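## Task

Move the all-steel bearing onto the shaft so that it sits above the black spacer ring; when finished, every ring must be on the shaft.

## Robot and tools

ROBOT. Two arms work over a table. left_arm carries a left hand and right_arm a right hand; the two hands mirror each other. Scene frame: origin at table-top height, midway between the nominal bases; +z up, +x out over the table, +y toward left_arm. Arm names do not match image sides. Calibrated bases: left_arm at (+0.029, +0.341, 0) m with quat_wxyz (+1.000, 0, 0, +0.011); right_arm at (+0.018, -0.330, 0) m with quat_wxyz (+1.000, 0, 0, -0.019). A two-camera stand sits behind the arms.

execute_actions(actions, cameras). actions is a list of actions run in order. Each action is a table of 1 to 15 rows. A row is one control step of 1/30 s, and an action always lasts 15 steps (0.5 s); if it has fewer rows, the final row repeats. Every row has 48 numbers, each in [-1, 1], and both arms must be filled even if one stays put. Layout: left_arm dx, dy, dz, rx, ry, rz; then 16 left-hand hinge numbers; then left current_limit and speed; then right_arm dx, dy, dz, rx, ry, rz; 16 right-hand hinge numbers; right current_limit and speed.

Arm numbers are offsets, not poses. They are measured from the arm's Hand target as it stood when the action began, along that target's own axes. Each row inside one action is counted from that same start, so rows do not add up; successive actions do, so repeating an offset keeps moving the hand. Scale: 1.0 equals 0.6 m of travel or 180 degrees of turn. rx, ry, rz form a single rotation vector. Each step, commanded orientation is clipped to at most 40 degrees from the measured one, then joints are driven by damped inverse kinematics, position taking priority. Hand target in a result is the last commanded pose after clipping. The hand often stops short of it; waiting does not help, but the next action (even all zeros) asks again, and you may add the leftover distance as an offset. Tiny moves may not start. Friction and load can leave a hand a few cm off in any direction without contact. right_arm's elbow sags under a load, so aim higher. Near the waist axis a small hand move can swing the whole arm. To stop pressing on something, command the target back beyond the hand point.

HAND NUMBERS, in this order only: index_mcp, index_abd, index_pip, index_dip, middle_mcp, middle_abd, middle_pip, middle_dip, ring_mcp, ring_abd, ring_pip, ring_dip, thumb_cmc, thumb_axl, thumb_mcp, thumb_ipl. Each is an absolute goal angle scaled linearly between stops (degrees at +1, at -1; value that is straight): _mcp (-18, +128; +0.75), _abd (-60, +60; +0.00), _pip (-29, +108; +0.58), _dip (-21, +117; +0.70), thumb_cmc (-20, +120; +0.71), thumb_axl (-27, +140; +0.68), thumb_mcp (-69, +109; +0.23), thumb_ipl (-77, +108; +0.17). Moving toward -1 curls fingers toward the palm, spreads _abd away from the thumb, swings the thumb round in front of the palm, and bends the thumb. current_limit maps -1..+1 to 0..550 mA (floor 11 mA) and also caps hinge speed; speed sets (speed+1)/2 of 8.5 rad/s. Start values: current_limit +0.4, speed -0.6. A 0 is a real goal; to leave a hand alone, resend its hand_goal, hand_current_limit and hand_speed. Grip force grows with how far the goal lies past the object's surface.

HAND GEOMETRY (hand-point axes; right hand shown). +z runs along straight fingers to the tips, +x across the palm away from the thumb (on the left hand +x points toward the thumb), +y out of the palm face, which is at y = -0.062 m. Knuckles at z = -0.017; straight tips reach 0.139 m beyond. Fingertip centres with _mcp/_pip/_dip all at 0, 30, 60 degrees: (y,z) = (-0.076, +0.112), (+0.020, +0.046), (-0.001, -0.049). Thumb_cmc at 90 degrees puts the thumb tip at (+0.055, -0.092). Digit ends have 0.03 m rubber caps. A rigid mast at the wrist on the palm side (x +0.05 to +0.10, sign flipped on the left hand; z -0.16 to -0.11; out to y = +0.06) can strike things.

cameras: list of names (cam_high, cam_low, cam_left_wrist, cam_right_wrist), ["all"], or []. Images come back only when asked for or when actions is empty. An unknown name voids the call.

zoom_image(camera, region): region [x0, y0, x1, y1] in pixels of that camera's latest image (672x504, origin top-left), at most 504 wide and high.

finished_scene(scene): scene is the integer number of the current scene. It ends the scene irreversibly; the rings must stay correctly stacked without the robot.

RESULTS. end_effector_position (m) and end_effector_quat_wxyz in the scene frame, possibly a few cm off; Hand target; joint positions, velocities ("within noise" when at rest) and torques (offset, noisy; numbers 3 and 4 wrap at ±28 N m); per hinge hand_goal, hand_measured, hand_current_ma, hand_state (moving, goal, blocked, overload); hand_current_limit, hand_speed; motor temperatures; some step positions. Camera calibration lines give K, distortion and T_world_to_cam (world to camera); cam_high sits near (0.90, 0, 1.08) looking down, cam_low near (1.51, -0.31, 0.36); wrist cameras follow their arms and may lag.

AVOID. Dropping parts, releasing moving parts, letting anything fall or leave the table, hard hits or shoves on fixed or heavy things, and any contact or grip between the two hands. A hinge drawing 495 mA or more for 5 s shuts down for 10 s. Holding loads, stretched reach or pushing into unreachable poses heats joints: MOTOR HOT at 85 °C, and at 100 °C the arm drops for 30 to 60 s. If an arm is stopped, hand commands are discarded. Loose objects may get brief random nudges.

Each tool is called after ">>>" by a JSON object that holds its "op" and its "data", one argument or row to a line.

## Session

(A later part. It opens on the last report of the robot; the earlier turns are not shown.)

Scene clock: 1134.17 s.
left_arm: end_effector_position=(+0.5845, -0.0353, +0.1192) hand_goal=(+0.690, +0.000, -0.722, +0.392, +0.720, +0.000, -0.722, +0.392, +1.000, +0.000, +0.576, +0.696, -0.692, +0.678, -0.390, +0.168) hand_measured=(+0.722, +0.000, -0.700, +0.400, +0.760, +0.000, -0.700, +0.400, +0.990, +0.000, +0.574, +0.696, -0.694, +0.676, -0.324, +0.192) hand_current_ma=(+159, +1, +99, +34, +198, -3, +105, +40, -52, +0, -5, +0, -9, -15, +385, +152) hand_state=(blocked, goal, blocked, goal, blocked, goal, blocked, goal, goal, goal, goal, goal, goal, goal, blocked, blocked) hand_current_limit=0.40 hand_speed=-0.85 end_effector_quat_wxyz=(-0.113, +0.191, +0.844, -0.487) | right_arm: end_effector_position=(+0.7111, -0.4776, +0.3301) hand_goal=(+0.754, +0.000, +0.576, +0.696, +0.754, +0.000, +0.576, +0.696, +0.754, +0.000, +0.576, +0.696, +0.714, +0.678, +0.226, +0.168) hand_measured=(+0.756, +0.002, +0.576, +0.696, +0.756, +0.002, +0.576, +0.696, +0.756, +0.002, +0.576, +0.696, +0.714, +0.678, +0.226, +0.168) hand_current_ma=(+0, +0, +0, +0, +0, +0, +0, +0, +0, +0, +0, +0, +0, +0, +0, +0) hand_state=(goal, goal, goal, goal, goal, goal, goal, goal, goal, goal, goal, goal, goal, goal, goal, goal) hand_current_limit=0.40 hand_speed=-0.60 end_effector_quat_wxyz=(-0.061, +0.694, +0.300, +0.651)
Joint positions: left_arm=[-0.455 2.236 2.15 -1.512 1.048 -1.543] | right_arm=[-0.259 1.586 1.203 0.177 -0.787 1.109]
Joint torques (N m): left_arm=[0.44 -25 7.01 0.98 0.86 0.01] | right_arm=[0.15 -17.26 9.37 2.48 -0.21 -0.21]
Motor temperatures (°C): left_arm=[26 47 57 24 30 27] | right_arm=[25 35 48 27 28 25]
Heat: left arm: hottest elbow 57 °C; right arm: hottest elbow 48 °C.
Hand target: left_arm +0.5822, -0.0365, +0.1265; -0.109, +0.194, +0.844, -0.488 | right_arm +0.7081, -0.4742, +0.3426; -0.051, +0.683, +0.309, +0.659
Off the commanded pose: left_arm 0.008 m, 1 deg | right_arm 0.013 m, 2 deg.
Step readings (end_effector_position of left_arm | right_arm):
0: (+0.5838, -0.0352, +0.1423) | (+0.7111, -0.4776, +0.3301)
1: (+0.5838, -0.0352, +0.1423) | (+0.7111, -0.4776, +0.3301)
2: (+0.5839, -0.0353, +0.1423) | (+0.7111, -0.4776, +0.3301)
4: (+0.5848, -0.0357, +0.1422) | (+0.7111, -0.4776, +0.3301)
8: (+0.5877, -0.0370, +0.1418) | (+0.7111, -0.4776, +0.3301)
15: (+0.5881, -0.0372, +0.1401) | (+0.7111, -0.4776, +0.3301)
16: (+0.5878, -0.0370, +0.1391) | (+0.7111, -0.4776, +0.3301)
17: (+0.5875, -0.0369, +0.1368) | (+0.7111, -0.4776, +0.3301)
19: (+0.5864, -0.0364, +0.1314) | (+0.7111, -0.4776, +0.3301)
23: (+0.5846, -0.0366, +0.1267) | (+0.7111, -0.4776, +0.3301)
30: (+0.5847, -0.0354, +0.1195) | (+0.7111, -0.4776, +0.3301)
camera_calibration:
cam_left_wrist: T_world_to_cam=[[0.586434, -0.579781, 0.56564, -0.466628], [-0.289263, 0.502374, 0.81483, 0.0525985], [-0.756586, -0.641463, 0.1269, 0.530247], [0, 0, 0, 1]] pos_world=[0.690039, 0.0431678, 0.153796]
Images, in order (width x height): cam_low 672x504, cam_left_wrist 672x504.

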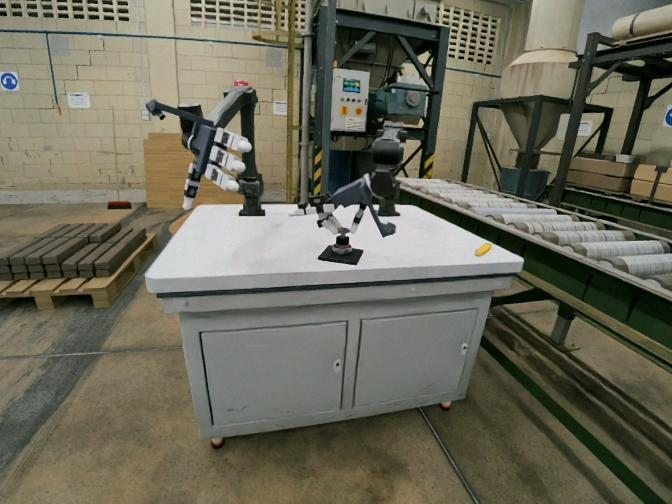

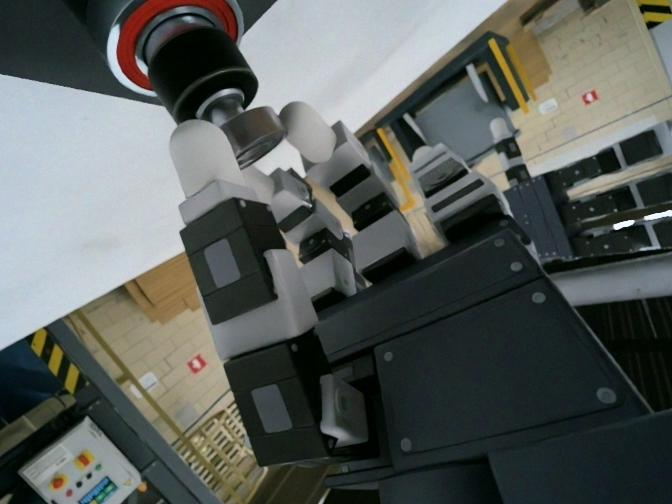

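>>> {"op": "execute_actions", "data": {
  "actions": [
    [[0,0.0231,0.0133,0,0,0,0.69,0,-0.723,0.391,0.72,0,-0.723,0.391,1,0,0.576,0.696,-0.693,0.678,-0.39,0.168,0.4,-0.85,0,0,0,0,0,0,0.754,0,0.576,0.696,0.754,0,0.576,0.696,0.754,0,0.576,0.696,0.714,0.678,0.226,0.168,0.4,-0.6]]
  ],
  "cameras": ["cam_low","cam_left_wrist"]
}}

>>> {"op": "zoom_image", "data": {
  "camera": "cam_left_wrist",
  "region": [190, 70, 310, 190]
}}

>>> {"op": "zoom_image", "data": {
  "camera": "cam_low",
  "region": [326, 212, 362, 242]
}}

Scene clock: 1151.37 s.
left_arm: end_effector_position=(+0.5854, -0.0361, +0.1086) hand_goal=(+0.690, +0.000, -0.722, +0.392, +0.720, +0.000, -0.722, +0.392, +1.000, +0.000, +0.576, +0.696, -0.692, +0.678, -0.390, +0.168) hand_measured=(+0.722, +0.000, -0.702, +0.398, +0.760, +0.000, -0.700, +0.400, +0.990, +0.000, +0.574, +0.696, -0.694, +0.676, -0.324, +0.192) hand_current_ma=(+159, +1, +96, +23, +198, -3, +105, +39, -52, +0, -5, +0, -8, -15, +385, +157) hand_state=(blocked, goal, blocked, goal, blocked, goal, blocked, goal, goal, goal, goal, goal, goal, goal, blocked, blocked) hand_current_limit=0.40 hand_speed=-0.85 end_effector_quat_wxyz=(-0.109, +0.193, +0.844, -0.489) | right_arm: end_effector_position=(+0.7111, -0.4776, +0.3301) hand_goal=(+0.754, +0.000, +0.576, +0.696, +0.754, +0.000, +0.576, +0.696, +0.754, +0.000, +0.576, +0.696, +0.714, +0.678, +0.226, +0.168) hand_measured=(+0.756, +0.002, +0.576, +0.696, +0.756, +0.002, +0.576, +0.696, +0.756, +0.002, +0.576, +0.696, +0.714, +0.678, +0.226, +0.168) hand_current_ma=(+0, +0, +0, +0, +0, +0, +0, +0, +0, +0, +0, +0, +0, +0, +0, +0) hand_state=(goal, goal, goal, goal, goal, goal, goal, goal, goal, goal, goal, goal, goal, goal, goal, goal) hand_current_limit=0.40 hand_speed=-0.60 end_effector_quat_wxyz=(-0.061, +0.694, +0.300, +0.651)
Joint positions: left_arm=[-0.455 2.236 2.122 -1.475 1.05 -1.543] | right_arm=[-0.259 1.586 1.203 0.177 -0.787 1.109]
Joint torques (N m): left_arm=[0.62 -23.65 6.76 0.87 0.79 -0.02] | right_arm=[0.15 -17.26 9.39 2.47 -0.22 -0.2]
Motor temperatures (°C): left_arm=[26 49 56 24 30 27] | right_arm=[25 35 48 27 28 25]
Heat: left arm: hottest elbow 56 °C; right arm: hottest elbow 48 °C.
Hand target: left_arm +0.5824, -0.0366, +0.1106; -0.109, +0.194, +0.844, -0.488 | right_arm +0.7081, -0.4742, +0.3426; -0.051, +0.683, +0.309, +0.659
Off the commanded pose: left_arm 0.004 m, 0 deg | right_arm 0.013 m, 2 deg.
Step readings (end_effector_position of left_arm | right_arm):
0: (+0.5846, -0.0354, +0.1192) | (+0.7111, -0.4776, +0.3301)
1: (+0.5846, -0.0354, +0.1191) | (+0.7111, -0.4776, +0.3301)
2: (+0.5846, -0.0354, +0.1179) | (+0.7111, -0.4776, +0.3301)
4: (+0.5850, -0.0358, +0.1152) | (+0.7111, -0.4776, +0.3301)
8: (+0.5848, -0.0358, +0.1103) | (+0.7111, -0.4776, +0.3301)
15: (+0.5852, -0.0360, +0.1086) | (+0.7111, -0.4776, +0.3301)
camera_calibration:
cam_left_wrist: T_world_to_cam=[[0.582211, -0.576572, 0.573232, -0.459766], [-0.295355, 0.506895, 0.809829, 0.0661564], [-0.757493, -0.640799, 0.124826, 0.532587], [0, 0, 0, 1]] pos_world=[0.690651, 0.0426583, 0.143497]
Images, in order (width x height): cam_low 672x504, cam_left_wrist 672x504.

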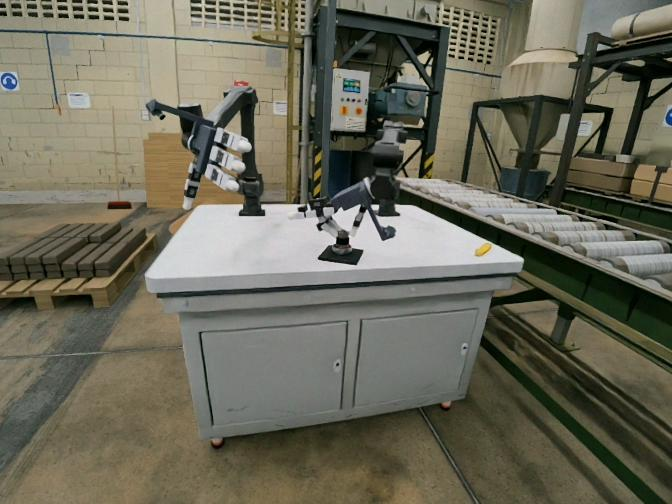

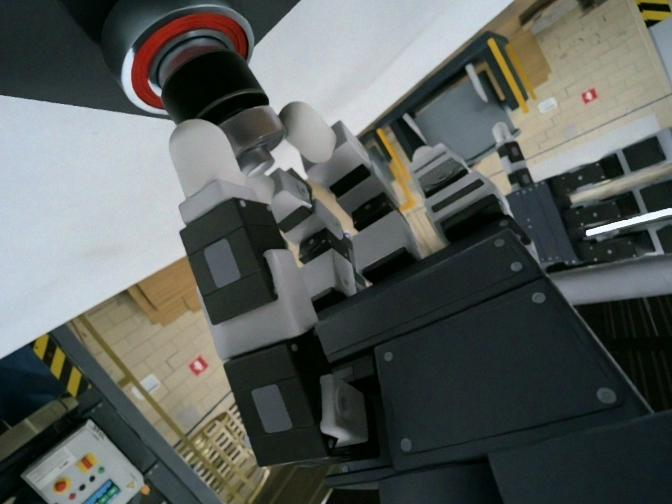

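Scaled by 4.200 from the camera's 672x504 image, which has a finer 960x720 frame.

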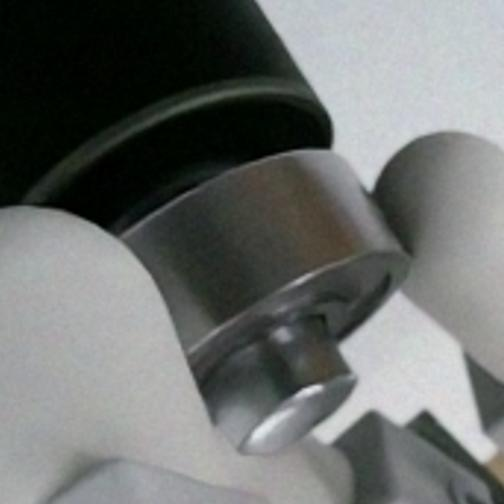

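Scaled by 14.000 from the camera's 672x504 image, which has a finer 960x720 frame.

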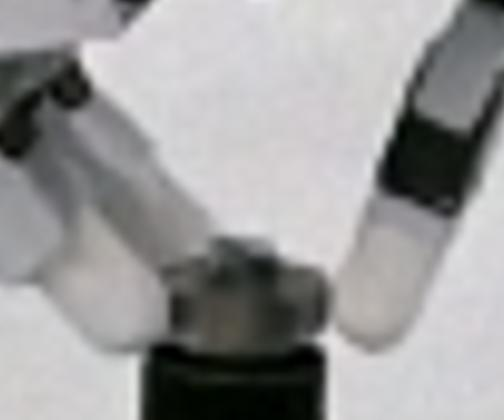

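>>> {"op": "execute_actions", "data": {
  "actions": [
    [[0,0.0144,0.0083,0,0,0,0.69,0,-0.723,0.391,0.72,0,-0.723,0.391,1,0,0.576,0.696,-0.693,0.678,-0.39,0.168,0.4,-0.85,0,0,0,0,0,0,0.754,0,0.576,0.696,0.754,0,0.576,0.696,0.754,0,0.576,0.696,0.714,0.678,0.226,0.168,0.4,-0.6]]
  ],
  "cameras": ["cam_low","cam_left_wrist"]
}}

>>> {"op": "zoom_image", "data": {
  "camera": "cam_left_wrist",
  "region": [190, 70, 310, 190]
}}

>>> {"op": "zoom_image", "data": {
  "camera": "cam_low",
  "region": [326, 212, 362, 242]
}}

Scene clock: 1162.07 s.
left_arm: end_effector_position=(+0.5858, -0.0367, +0.1055) hand_goal=(+0.690, +0.000, -0.722, +0.392, +0.720, +0.000, -0.722, +0.392, +1.000, +0.000, +0.576, +0.696, -0.692, +0.678, -0.390, +0.168) hand_measured=(+0.722, +0.000, -0.706, +0.394, +0.760, +0.000, -0.702, +0.396, +0.990, +0.000, +0.574, +0.696, -0.694, +0.676, -0.324, +0.194) hand_current_ma=(+159, +1, +72, +8, +198, -3, +91, +21, -52, +0, -5, +0, -5, -15, +385, +163) hand_state=(blocked, goal, goal, goal, blocked, goal, goal, goal, goal, goal, goal, goal, goal, goal, blocked, blocked) hand_current_limit=0.40 hand_speed=-0.85 end_effector_quat_wxyz=(-0.106, +0.195, +0.843, -0.491) | right_arm: end_effector_position=(+0.7111, -0.4776, +0.3301) hand_goal=(+0.754, +0.000, +0.576, +0.696, +0.754, +0.000, +0.576, +0.696, +0.754, +0.000, +0.576, +0.696, +0.714, +0.678, +0.226, +0.168) hand_measured=(+0.756, +0.002, +0.576, +0.696, +0.756, +0.002, +0.576, +0.696, +0.756, +0.002, +0.576, +0.696, +0.714, +0.678, +0.226, +0.168) hand_current_ma=(+0, +0, +0, +0, +0, +0, +0, +0, +0, +0, +0, +0, +0, +0, +0, +0) hand_state=(goal, goal, goal, goal, goal, goal, goal, goal, goal, goal, goal, goal, goal, goal, goal, goal) hand_current_limit=0.40 hand_speed=-0.60 end_effector_quat_wxyz=(-0.061, +0.694, +0.300, +0.651)
Joint positions: left_arm=[-0.455 2.234 2.109 -1.458 1.052 -1.543] | right_arm=[-0.259 1.586 1.203 0.177 -0.787 1.109]
Joint torques (N m): left_arm=[0.21 -22.95 6.41 1.16 0.71 0.01] | right_arm=[0.15 -17.14 9.42 2.45 -0.22 -0.2]
Motor temperatures (°C): left_arm=[26 49 55 24 29 27] | right_arm=[25 35 48 27 28 25]
Heat: left arm: hottest elbow 55 °C; right arm: hottest elbow 48 °C.
Hand target: left_arm +0.5823, -0.0366, +0.1006; -0.109, +0.194, +0.844, -0.488 | right_arm +0.7081, -0.4742, +0.3426; -0.051, +0.683, +0.309, +0.659
Off the commanded pose: left_arm 0.006 m, 0 deg | right_arm 0.013 m, 2 deg.
Step readings (end_effector_position of left_arm | right_arm):
0: (+0.5854, -0.0361, +0.1086) | (+0.7111, -0.4776, +0.3301)
1: (+0.5855, -0.0361, +0.1086) | (+0.7111, -0.4776, +0.3301)
2: (+0.5856, -0.0362, +0.1080) | (+0.7111, -0.4776, +0.3301)
4: (+0.5859, -0.0364, +0.1062) | (+0.7111, -0.4776, +0.3301)
8: (+0.5859, -0.0367, +0.1054) | (+0.7111, -0.4776, +0.3301)
15: (+0.5859, -0.0367, +0.1054) | (+0.7111, -0.4776, +0.3301)
camera_calibration:
cam_left_wrist: T_world_to_cam=[[0.578817, -0.573506, 0.579708, -0.457158], [-0.300197, 0.511115, 0.805384, 0.0725659], [-0.75819, -0.640197, 0.123677, 0.533464], [0, 0, 0, 1]] pos_world=[0.690862, 0.0422494, 0.140597]
Images, in order (width x height): cam_low 672x504, cam_left_wrist 672x504.

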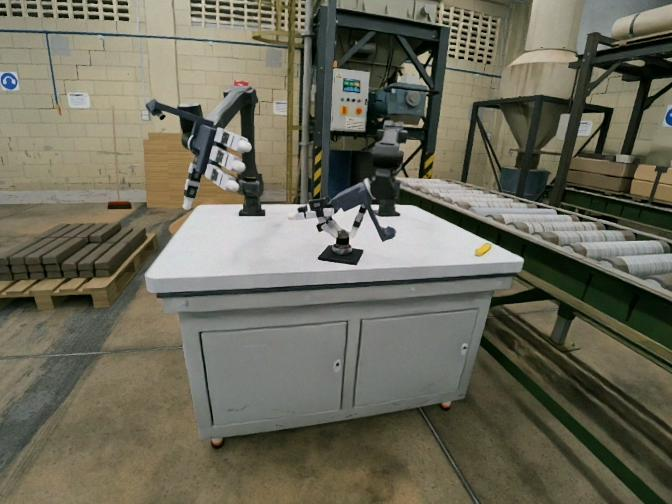

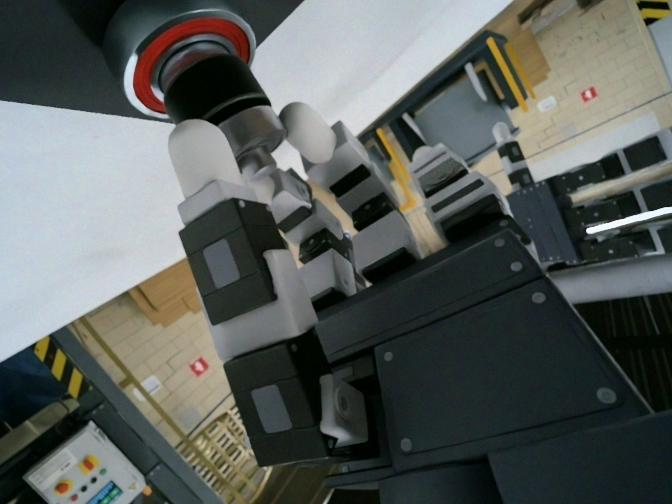

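Scaled by 4.200 from the camera's 672x504 image, which has a finer 960x720 frame.

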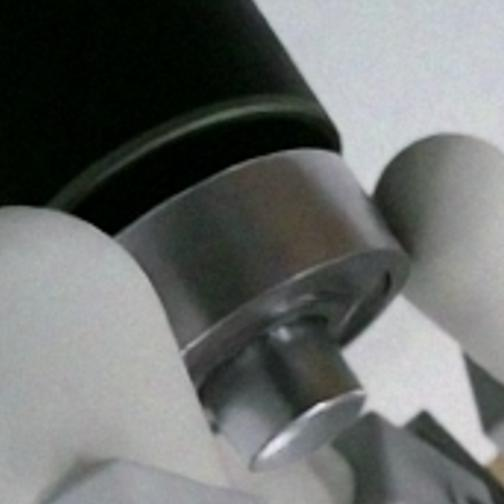

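Scaled by 14.000 from the camera's 672x504 image, which has a finer 960x720 frame.

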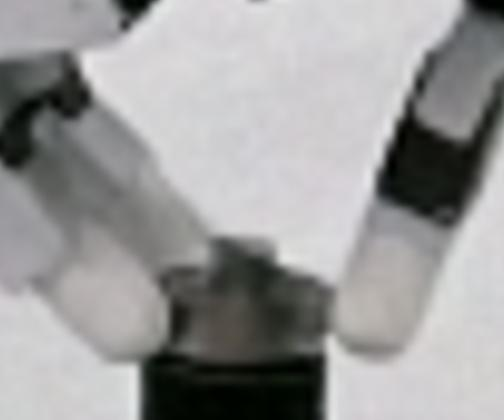

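>>> {"op": "execute_actions", "data": {
  "actions": [
    [[0,-0.0058,-0.0033,0,0,0,0.74,0,-0.723,0.391,0.77,0,-0.723,0.391,1,0,0.576,0.696,-0.693,0.678,-0.32,0.168,0.4,-0.85,0,0,0,0,0,0,0.754,0,0.576,0.696,0.754,0,0.576,0.696,0.754,0,0.576,0.696,0.714,0.678,0.226,0.168,0.4,-0.6]],
    [[0,0,0,0,0,0,0.88,0,-0.723,0.391,0.9,0,-0.723,0.391,1,0,0.576,0.696,-0.693,0.678,-0.22,0.168,0.4,-0.85,0,0,0,0,0,0,0.754,0,0.576,0.696,0.754,0,0.576,0.696,0.754,0,0.576,0.696,0.714,0.678,0.226,0.168,0.4,-0.6]]
  ],
  "cameras": ["cam_low","cam_left_wrist"]
}}

>>> {"op": "zoom_image", "data": {
  "camera": "cam_left_wrist",
  "region": [150, 50, 330, 190]
}}

>>> {"op": "zoom_image", "data": {
  "camera": "cam_low",
  "region": [326, 212, 362, 242]
}}

Scene clock: 1176.70 s.
left_arm: end_effector_position=(+0.5844, -0.0356, +0.1031) hand_goal=(+0.880, +0.000, -0.722, +0.392, +0.900, +0.000, -0.722, +0.392, +1.000, +0.000, +0.576, +0.696, -0.692, +0.678, -0.220, +0.168) hand_measured=(+0.864, +0.000, -0.722, +0.392, +0.886, +0.000, -0.718, +0.394, +0.990, +0.000, +0.574, +0.696, -0.694, +0.676, -0.222, +0.170) hand_current_ma=(-79, +1, -3, -2, -71, -3, +15, +6, -52, +0, -5, +0, -5, -10, -8, +12) hand_state=(goal, goal, goal, goal, goal, goal, goal, goal, goal, goal, goal, goal, goal, goal, goal, goal) hand_current_limit=0.40 hand_speed=-0.85 end_effector_quat_wxyz=(-0.108, +0.194, +0.844, -0.489) | right_arm: end_effector_position=(+0.7111, -0.4776, +0.3301) hand_goal=(+0.754, +0.000, +0.576, +0.696, +0.754, +0.000, +0.576, +0.696, +0.754, +0.000, +0.576, +0.696, +0.714, +0.678, +0.226, +0.168) hand_measured=(+0.756, +0.002, +0.576, +0.696, +0.756, +0.002, +0.576, +0.696, +0.756, +0.002, +0.576, +0.696, +0.714, +0.678, +0.226, +0.168) hand_current_ma=(+0, +0, +0, +0, +0, +0, +0, +0, +0, +0, +0, +0, +0, +0, +0, +0) hand_state=(goal, goal, goal, goal, goal, goal, goal, goal, goal, goal, goal, goal, goal, goal, goal, goal) hand_current_limit=0.40 hand_speed=-0.60 end_effector_quat_wxyz=(-0.061, +0.694, +0.300, +0.651)
Joint positions: left_arm=[-0.455 2.234 2.103 -1.458 1.049 -1.543] | right_arm=[-0.259 1.586 1.203 0.177 -0.787 1.109]
Joint torques (N m): left_arm=[0.09 -23.65 7.21 0.85 0.78 0.02] | right_arm=[0.09 -17.2 9.37 2.45 -0.23 -0.22]
Heat: left arm: hottest elbow 53 °C; right arm: hottest elbow 48 °C.
Hand target: left_arm +0.5824, -0.0366, +0.1046; -0.109, +0.194, +0.844, -0.488 | right_arm +0.7081, -0.4742, +0.3426; -0.051, +0.683, +0.309, +0.659
Off the commanded pose: left_arm 0.003 m, 0 deg | right_arm 0.013 m, 2 deg.
Step readings (end_effector_position of left_arm | right_arm):
0: (+0.5858, -0.0367, +0.1055) | (+0.7111, -0.4776, +0.3301)
1: (+0.5858, -0.0367, +0.1055) | (+0.7111, -0.4776, +0.3301)
2: (+0.5858, -0.0367, +0.1055) | (+0.7111, -0.4776, +0.3301)
4: (+0.5858, -0.0367, +0.1055) | (+0.7111, -0.4776, +0.3301)
8: (+0.5858, -0.0366, +0.1055) | (+0.7111, -0.4776, +0.3301)
15: (+0.5858, -0.0366, +0.1055) | (+0.7111, -0.4776, +0.3301)
16: (+0.5858, -0.0366, +0.1055) | (+0.7111, -0.4776, +0.3301)
17: (+0.5859, -0.0366, +0.1054) | (+0.7111, -0.4776, +0.3301)
19: (+0.5855, -0.0362, +0.1046) | (+0.7111, -0.4776, +0.3301)
23: (+0.5844, -0.0356, +0.1031) | (+0.7111, -0.4776, +0.3301)
30: (+0.5844, -0.0356, +0.1031) | (+0.7111, -0.4776, +0.3301)
camera_calibration:
cam_left_wrist: T_world_to_cam=[[0.581305, -0.576459, 0.574264, -0.455267], [-0.29657, 0.507107, 0.809252, 0.0708602], [-0.757714, -0.640732, 0.123823, 0.533038], [0, 0, 0, 1]] pos_world=[0.689554, 0.0431579, 0.138097]
Images, in order (width x height): cam_low 672x504, cam_left_wrist 672x504.

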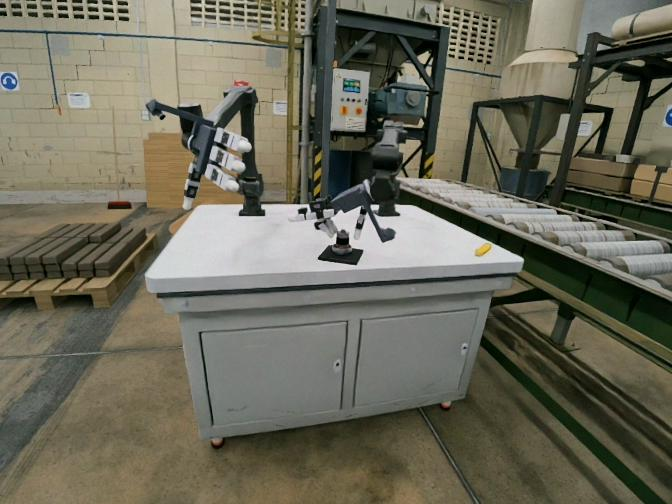

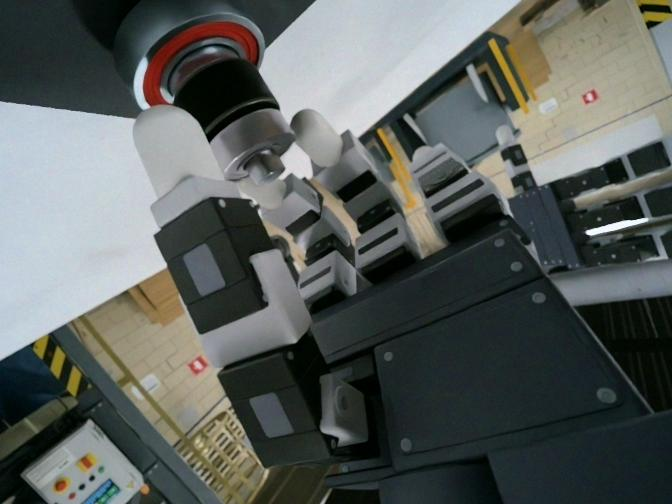

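Scaled by 2.800 from the camera's 672x504 image, which has a finer 960x720 frame.

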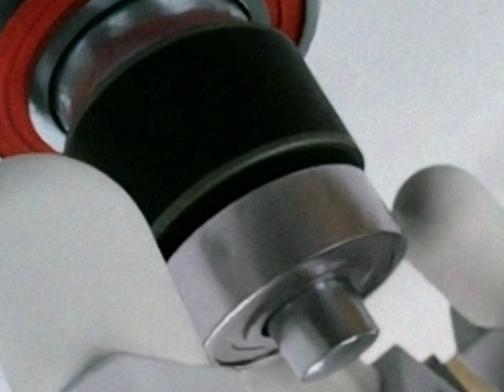

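Scaled by 14.000 from the camera's 672x504 image, which has a finer 960x720 frame.

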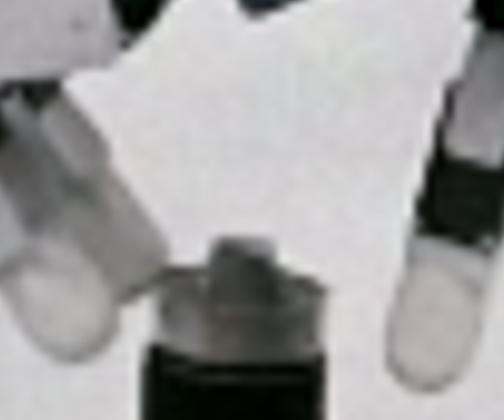

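>>> {"op": "execute_actions", "data": {
  "actions": [
    [[0,0,0,0,0,0,0.959,0,-0.723,0.391,0.959,0,-0.723,0.391,1,0,0.576,0.696,-0.693,0.678,-0.2,0.168,0.4,-0.7,0,0,0,0,0,0,0.754,0,0.576,0.696,0.754,0,0.576,0.696,0.754,0,0.576,0.696,0.714,0.678,0.226,0.168,0.4,-0.6]],
    [[-0.0092,-0.0448,-0.0223,0,0,0,0.959,0,-0.723,0.391,0.959,0,-0.723,0.391,1,0,0.576,0.696,-0.693,0.678,-0.2,0.168,0.4,-0.85,0,0,0,0,0,0,0.754,0,0.576,0.696,0.754,0,0.576,0.696,0.754,0,0.576,0.696,0.714,0.678,0.226,0.168,0.4,-0.6]],
    [[0,-0.0434,-0.0249,0,0,0,0.959,0,-0.723,0.391,0.959,0,-0.723,0.391,1,0,0.576,0.696,-0.693,0.678,-0.2,0.168,0.4,-0.85,0,0,0,0,0,0,0.754,0,0.576,0.696,0.754,0,0.576,0.696,0.754,0,0.576,0.696,0.714,0.678,0.226,0.168,0.4,-0.6]],
    [[0,-0.0434,-0.0249,0,0,0,0.959,0,-0.723,0.391,0.959,0,-0.723,0.391,1,0,0.576,0.696,-0.693,0.678,-0.2,0.168,0.4,-0.85,0,0,0,0,0,0,0.754,0,0.576,0.696,0.754,0,0.576,0.696,0.754,0,0.576,0.696,0.714,0.678,0.226,0.168,0.4,-0.6]]
  ],
  "cameras": ["cam_low","cam_left_wrist"]
}}

>>> {"op": "zoom_image", "data": {
  "camera": "cam_low",
  "region": [310, 205, 370, 255]
}}

Scene clock: 1203.43 s.
left_arm: end_effector_position=(+0.5792, -0.0330, +0.1756) hand_goal=(+0.960, +0.000, -0.722, +0.392, +0.960, +0.000, -0.722, +0.392, +1.000, +0.000, +0.576, +0.696, -0.692, +0.678, -0.200, +0.168) hand_measured=(+0.944, +0.000, -0.722, +0.392, +0.946, +0.000, -0.718, +0.394, +0.990, +0.000, +0.574, +0.696, -0.694, +0.676, -0.202, +0.170) hand_current_ma=(-80, +1, -3, -2, -71, -3, +14, +6, -52, +0, -5, +0, -5, -10, -8, +11) hand_state=(goal, goal, goal, goal, goal, goal, goal, goal, goal, goal, goal, goal, goal, goal, goal, goal) hand_current_limit=0.40 hand_speed=-0.85 end_effector_quat_wxyz=(-0.125, +0.182, +0.846, -0.485) | right_arm: end_effector_position=(+0.7111, -0.4776, +0.3301) hand_goal=(+0.754, +0.000, +0.576, +0.696, +0.754, +0.000, +0.576, +0.696, +0.754, +0.000, +0.576, +0.696, +0.714, +0.678, +0.226, +0.168) hand_measured=(+0.756, +0.002, +0.576, +0.696, +0.756, +0.002, +0.576, +0.696, +0.756, +0.002, +0.576, +0.696, +0.714, +0.678, +0.226, +0.168) hand_current_ma=(+0, +0, +0, +0, +0, +0, +0, +0, +0, +0, +0, +0, +0, +0, +0, +0) hand_state=(goal, goal, goal, goal, goal, goal, goal, goal, goal, goal, goal, goal, goal, goal, goal, goal) hand_current_limit=0.40 hand_speed=-0.60 end_effector_quat_wxyz=(-0.061, +0.694, +0.300, +0.651)
Joint positions: left_arm=[-0.455 2.234 2.291 -1.678 1.048 -1.553] | right_arm=[-0.259 1.586 1.203 0.177 -0.787 1.109]
Joint torques (N m): left_arm=[0.5 -23.3 11.32 0.27 0.82 0.01] | right_arm=[0.15 -17.08 9.39 2.51 -0.21 -0.2]
Heat: left arm: hottest elbow 51 °C; right arm: hottest elbow 48 °C.
Hand target: left_arm +0.5860, -0.0406, +0.1947; -0.109, +0.194, +0.844, -0.488 | right_arm +0.7081, -0.4742, +0.3426; -0.051, +0.683, +0.309, +0.659
Off the commanded pose: left_arm 0.022 m, 2 deg | right_arm 0.013 m, 2 deg.
Step readings (end_effector_position of left_arm | right_arm):
0: (+0.5844, -0.0356, +0.1031) | (+0.7111, -0.4776, +0.3301)
1: (+0.5844, -0.0356, +0.1031) | (+0.7111, -0.4776, +0.3301)
2: (+0.5845, -0.0355, +0.1030) | (+0.7111, -0.4776, +0.3301)
4: (+0.5845, -0.0355, +0.1030) | (+0.7111, -0.4776, +0.3301)
8: (+0.5845, -0.0355, +0.1030) | (+0.7111, -0.4776, +0.3301)
15: (+0.5845, -0.0355, +0.1030) | (+0.7111, -0.4776, +0.3301)
16: (+0.5845, -0.0355, +0.1030) | (+0.7111, -0.4776, +0.3301)
17: (+0.5839, -0.0352, +0.1031) | (+0.7111, -0.4776, +0.3301)
19: (+0.5804, -0.0336, +0.1035) | (+0.7111, -0.4776, +0.3301)
23: (+0.5756, -0.0315, +0.1056) | (+0.7111, -0.4776, +0.3301)
30: (+0.5771, -0.0321, +0.1120) | (+0.7111, -0.4776, +0.3301)
31: (+0.5772, -0.0322, +0.1127) | (+0.7111, -0.4776, +0.3301)
32: (+0.5767, -0.0320, +0.1143) | (+0.7111, -0.4776, +0.3301)
34: (+0.5752, -0.0312, +0.1185) | (+0.7111, -0.4776, +0.3301)
38: (+0.5769, -0.0320, +0.1301) | (+0.7111, -0.4776, +0.3301)
45: (+0.5784, -0.0327, +0.1397) | (+0.7111, -0.4776, +0.3301)
46: (+0.5782, -0.0326, +0.1403) | (+0.7111, -0.4776, +0.3301)
47: (+0.5776, -0.0324, +0.1420) | (+0.7111, -0.4776, +0.3301)
49: (+0.5762, -0.0316, +0.1469) | (+0.7111, -0.4776, +0.3301)
53: (+0.5783, -0.0326, +0.1611) | (+0.7111, -0.4776, +0.3301)
60: (+0.5798, -0.0333, +0.1736) | (+0.7111, -0.4776, +0.3301)
camera_calibration:
cam_left_wrist: T_world_to_cam=[[0.60474, -0.584052, 0.541454, -0.500401], [-0.268868, 0.490228, 0.829088, -0.0107841], [-0.749667, -0.646962, 0.139427, 0.514197], [0, 0, 0, 1]] pos_world=[0.685189, 0.0456917, 0.208193]
Images, in order (width x height): cam_low 672x504, cam_left_wrist 672x504.

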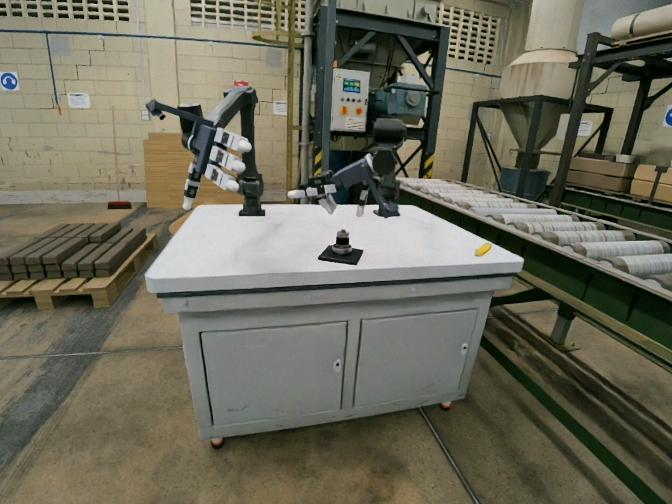

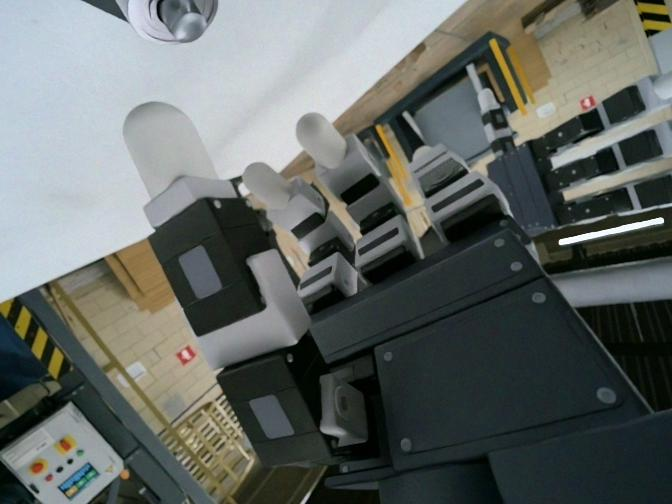

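Scaled by 8.400 from the camera's 672x504 image, which has a finer 960x720 frame.

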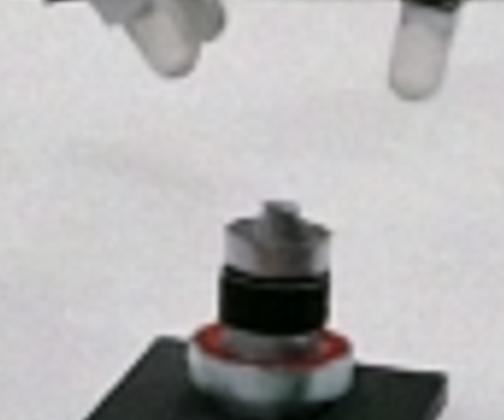

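>>> {"op": "finished_scene", "data": {
  "scene": 1
}}

The scene is finished: the task was done.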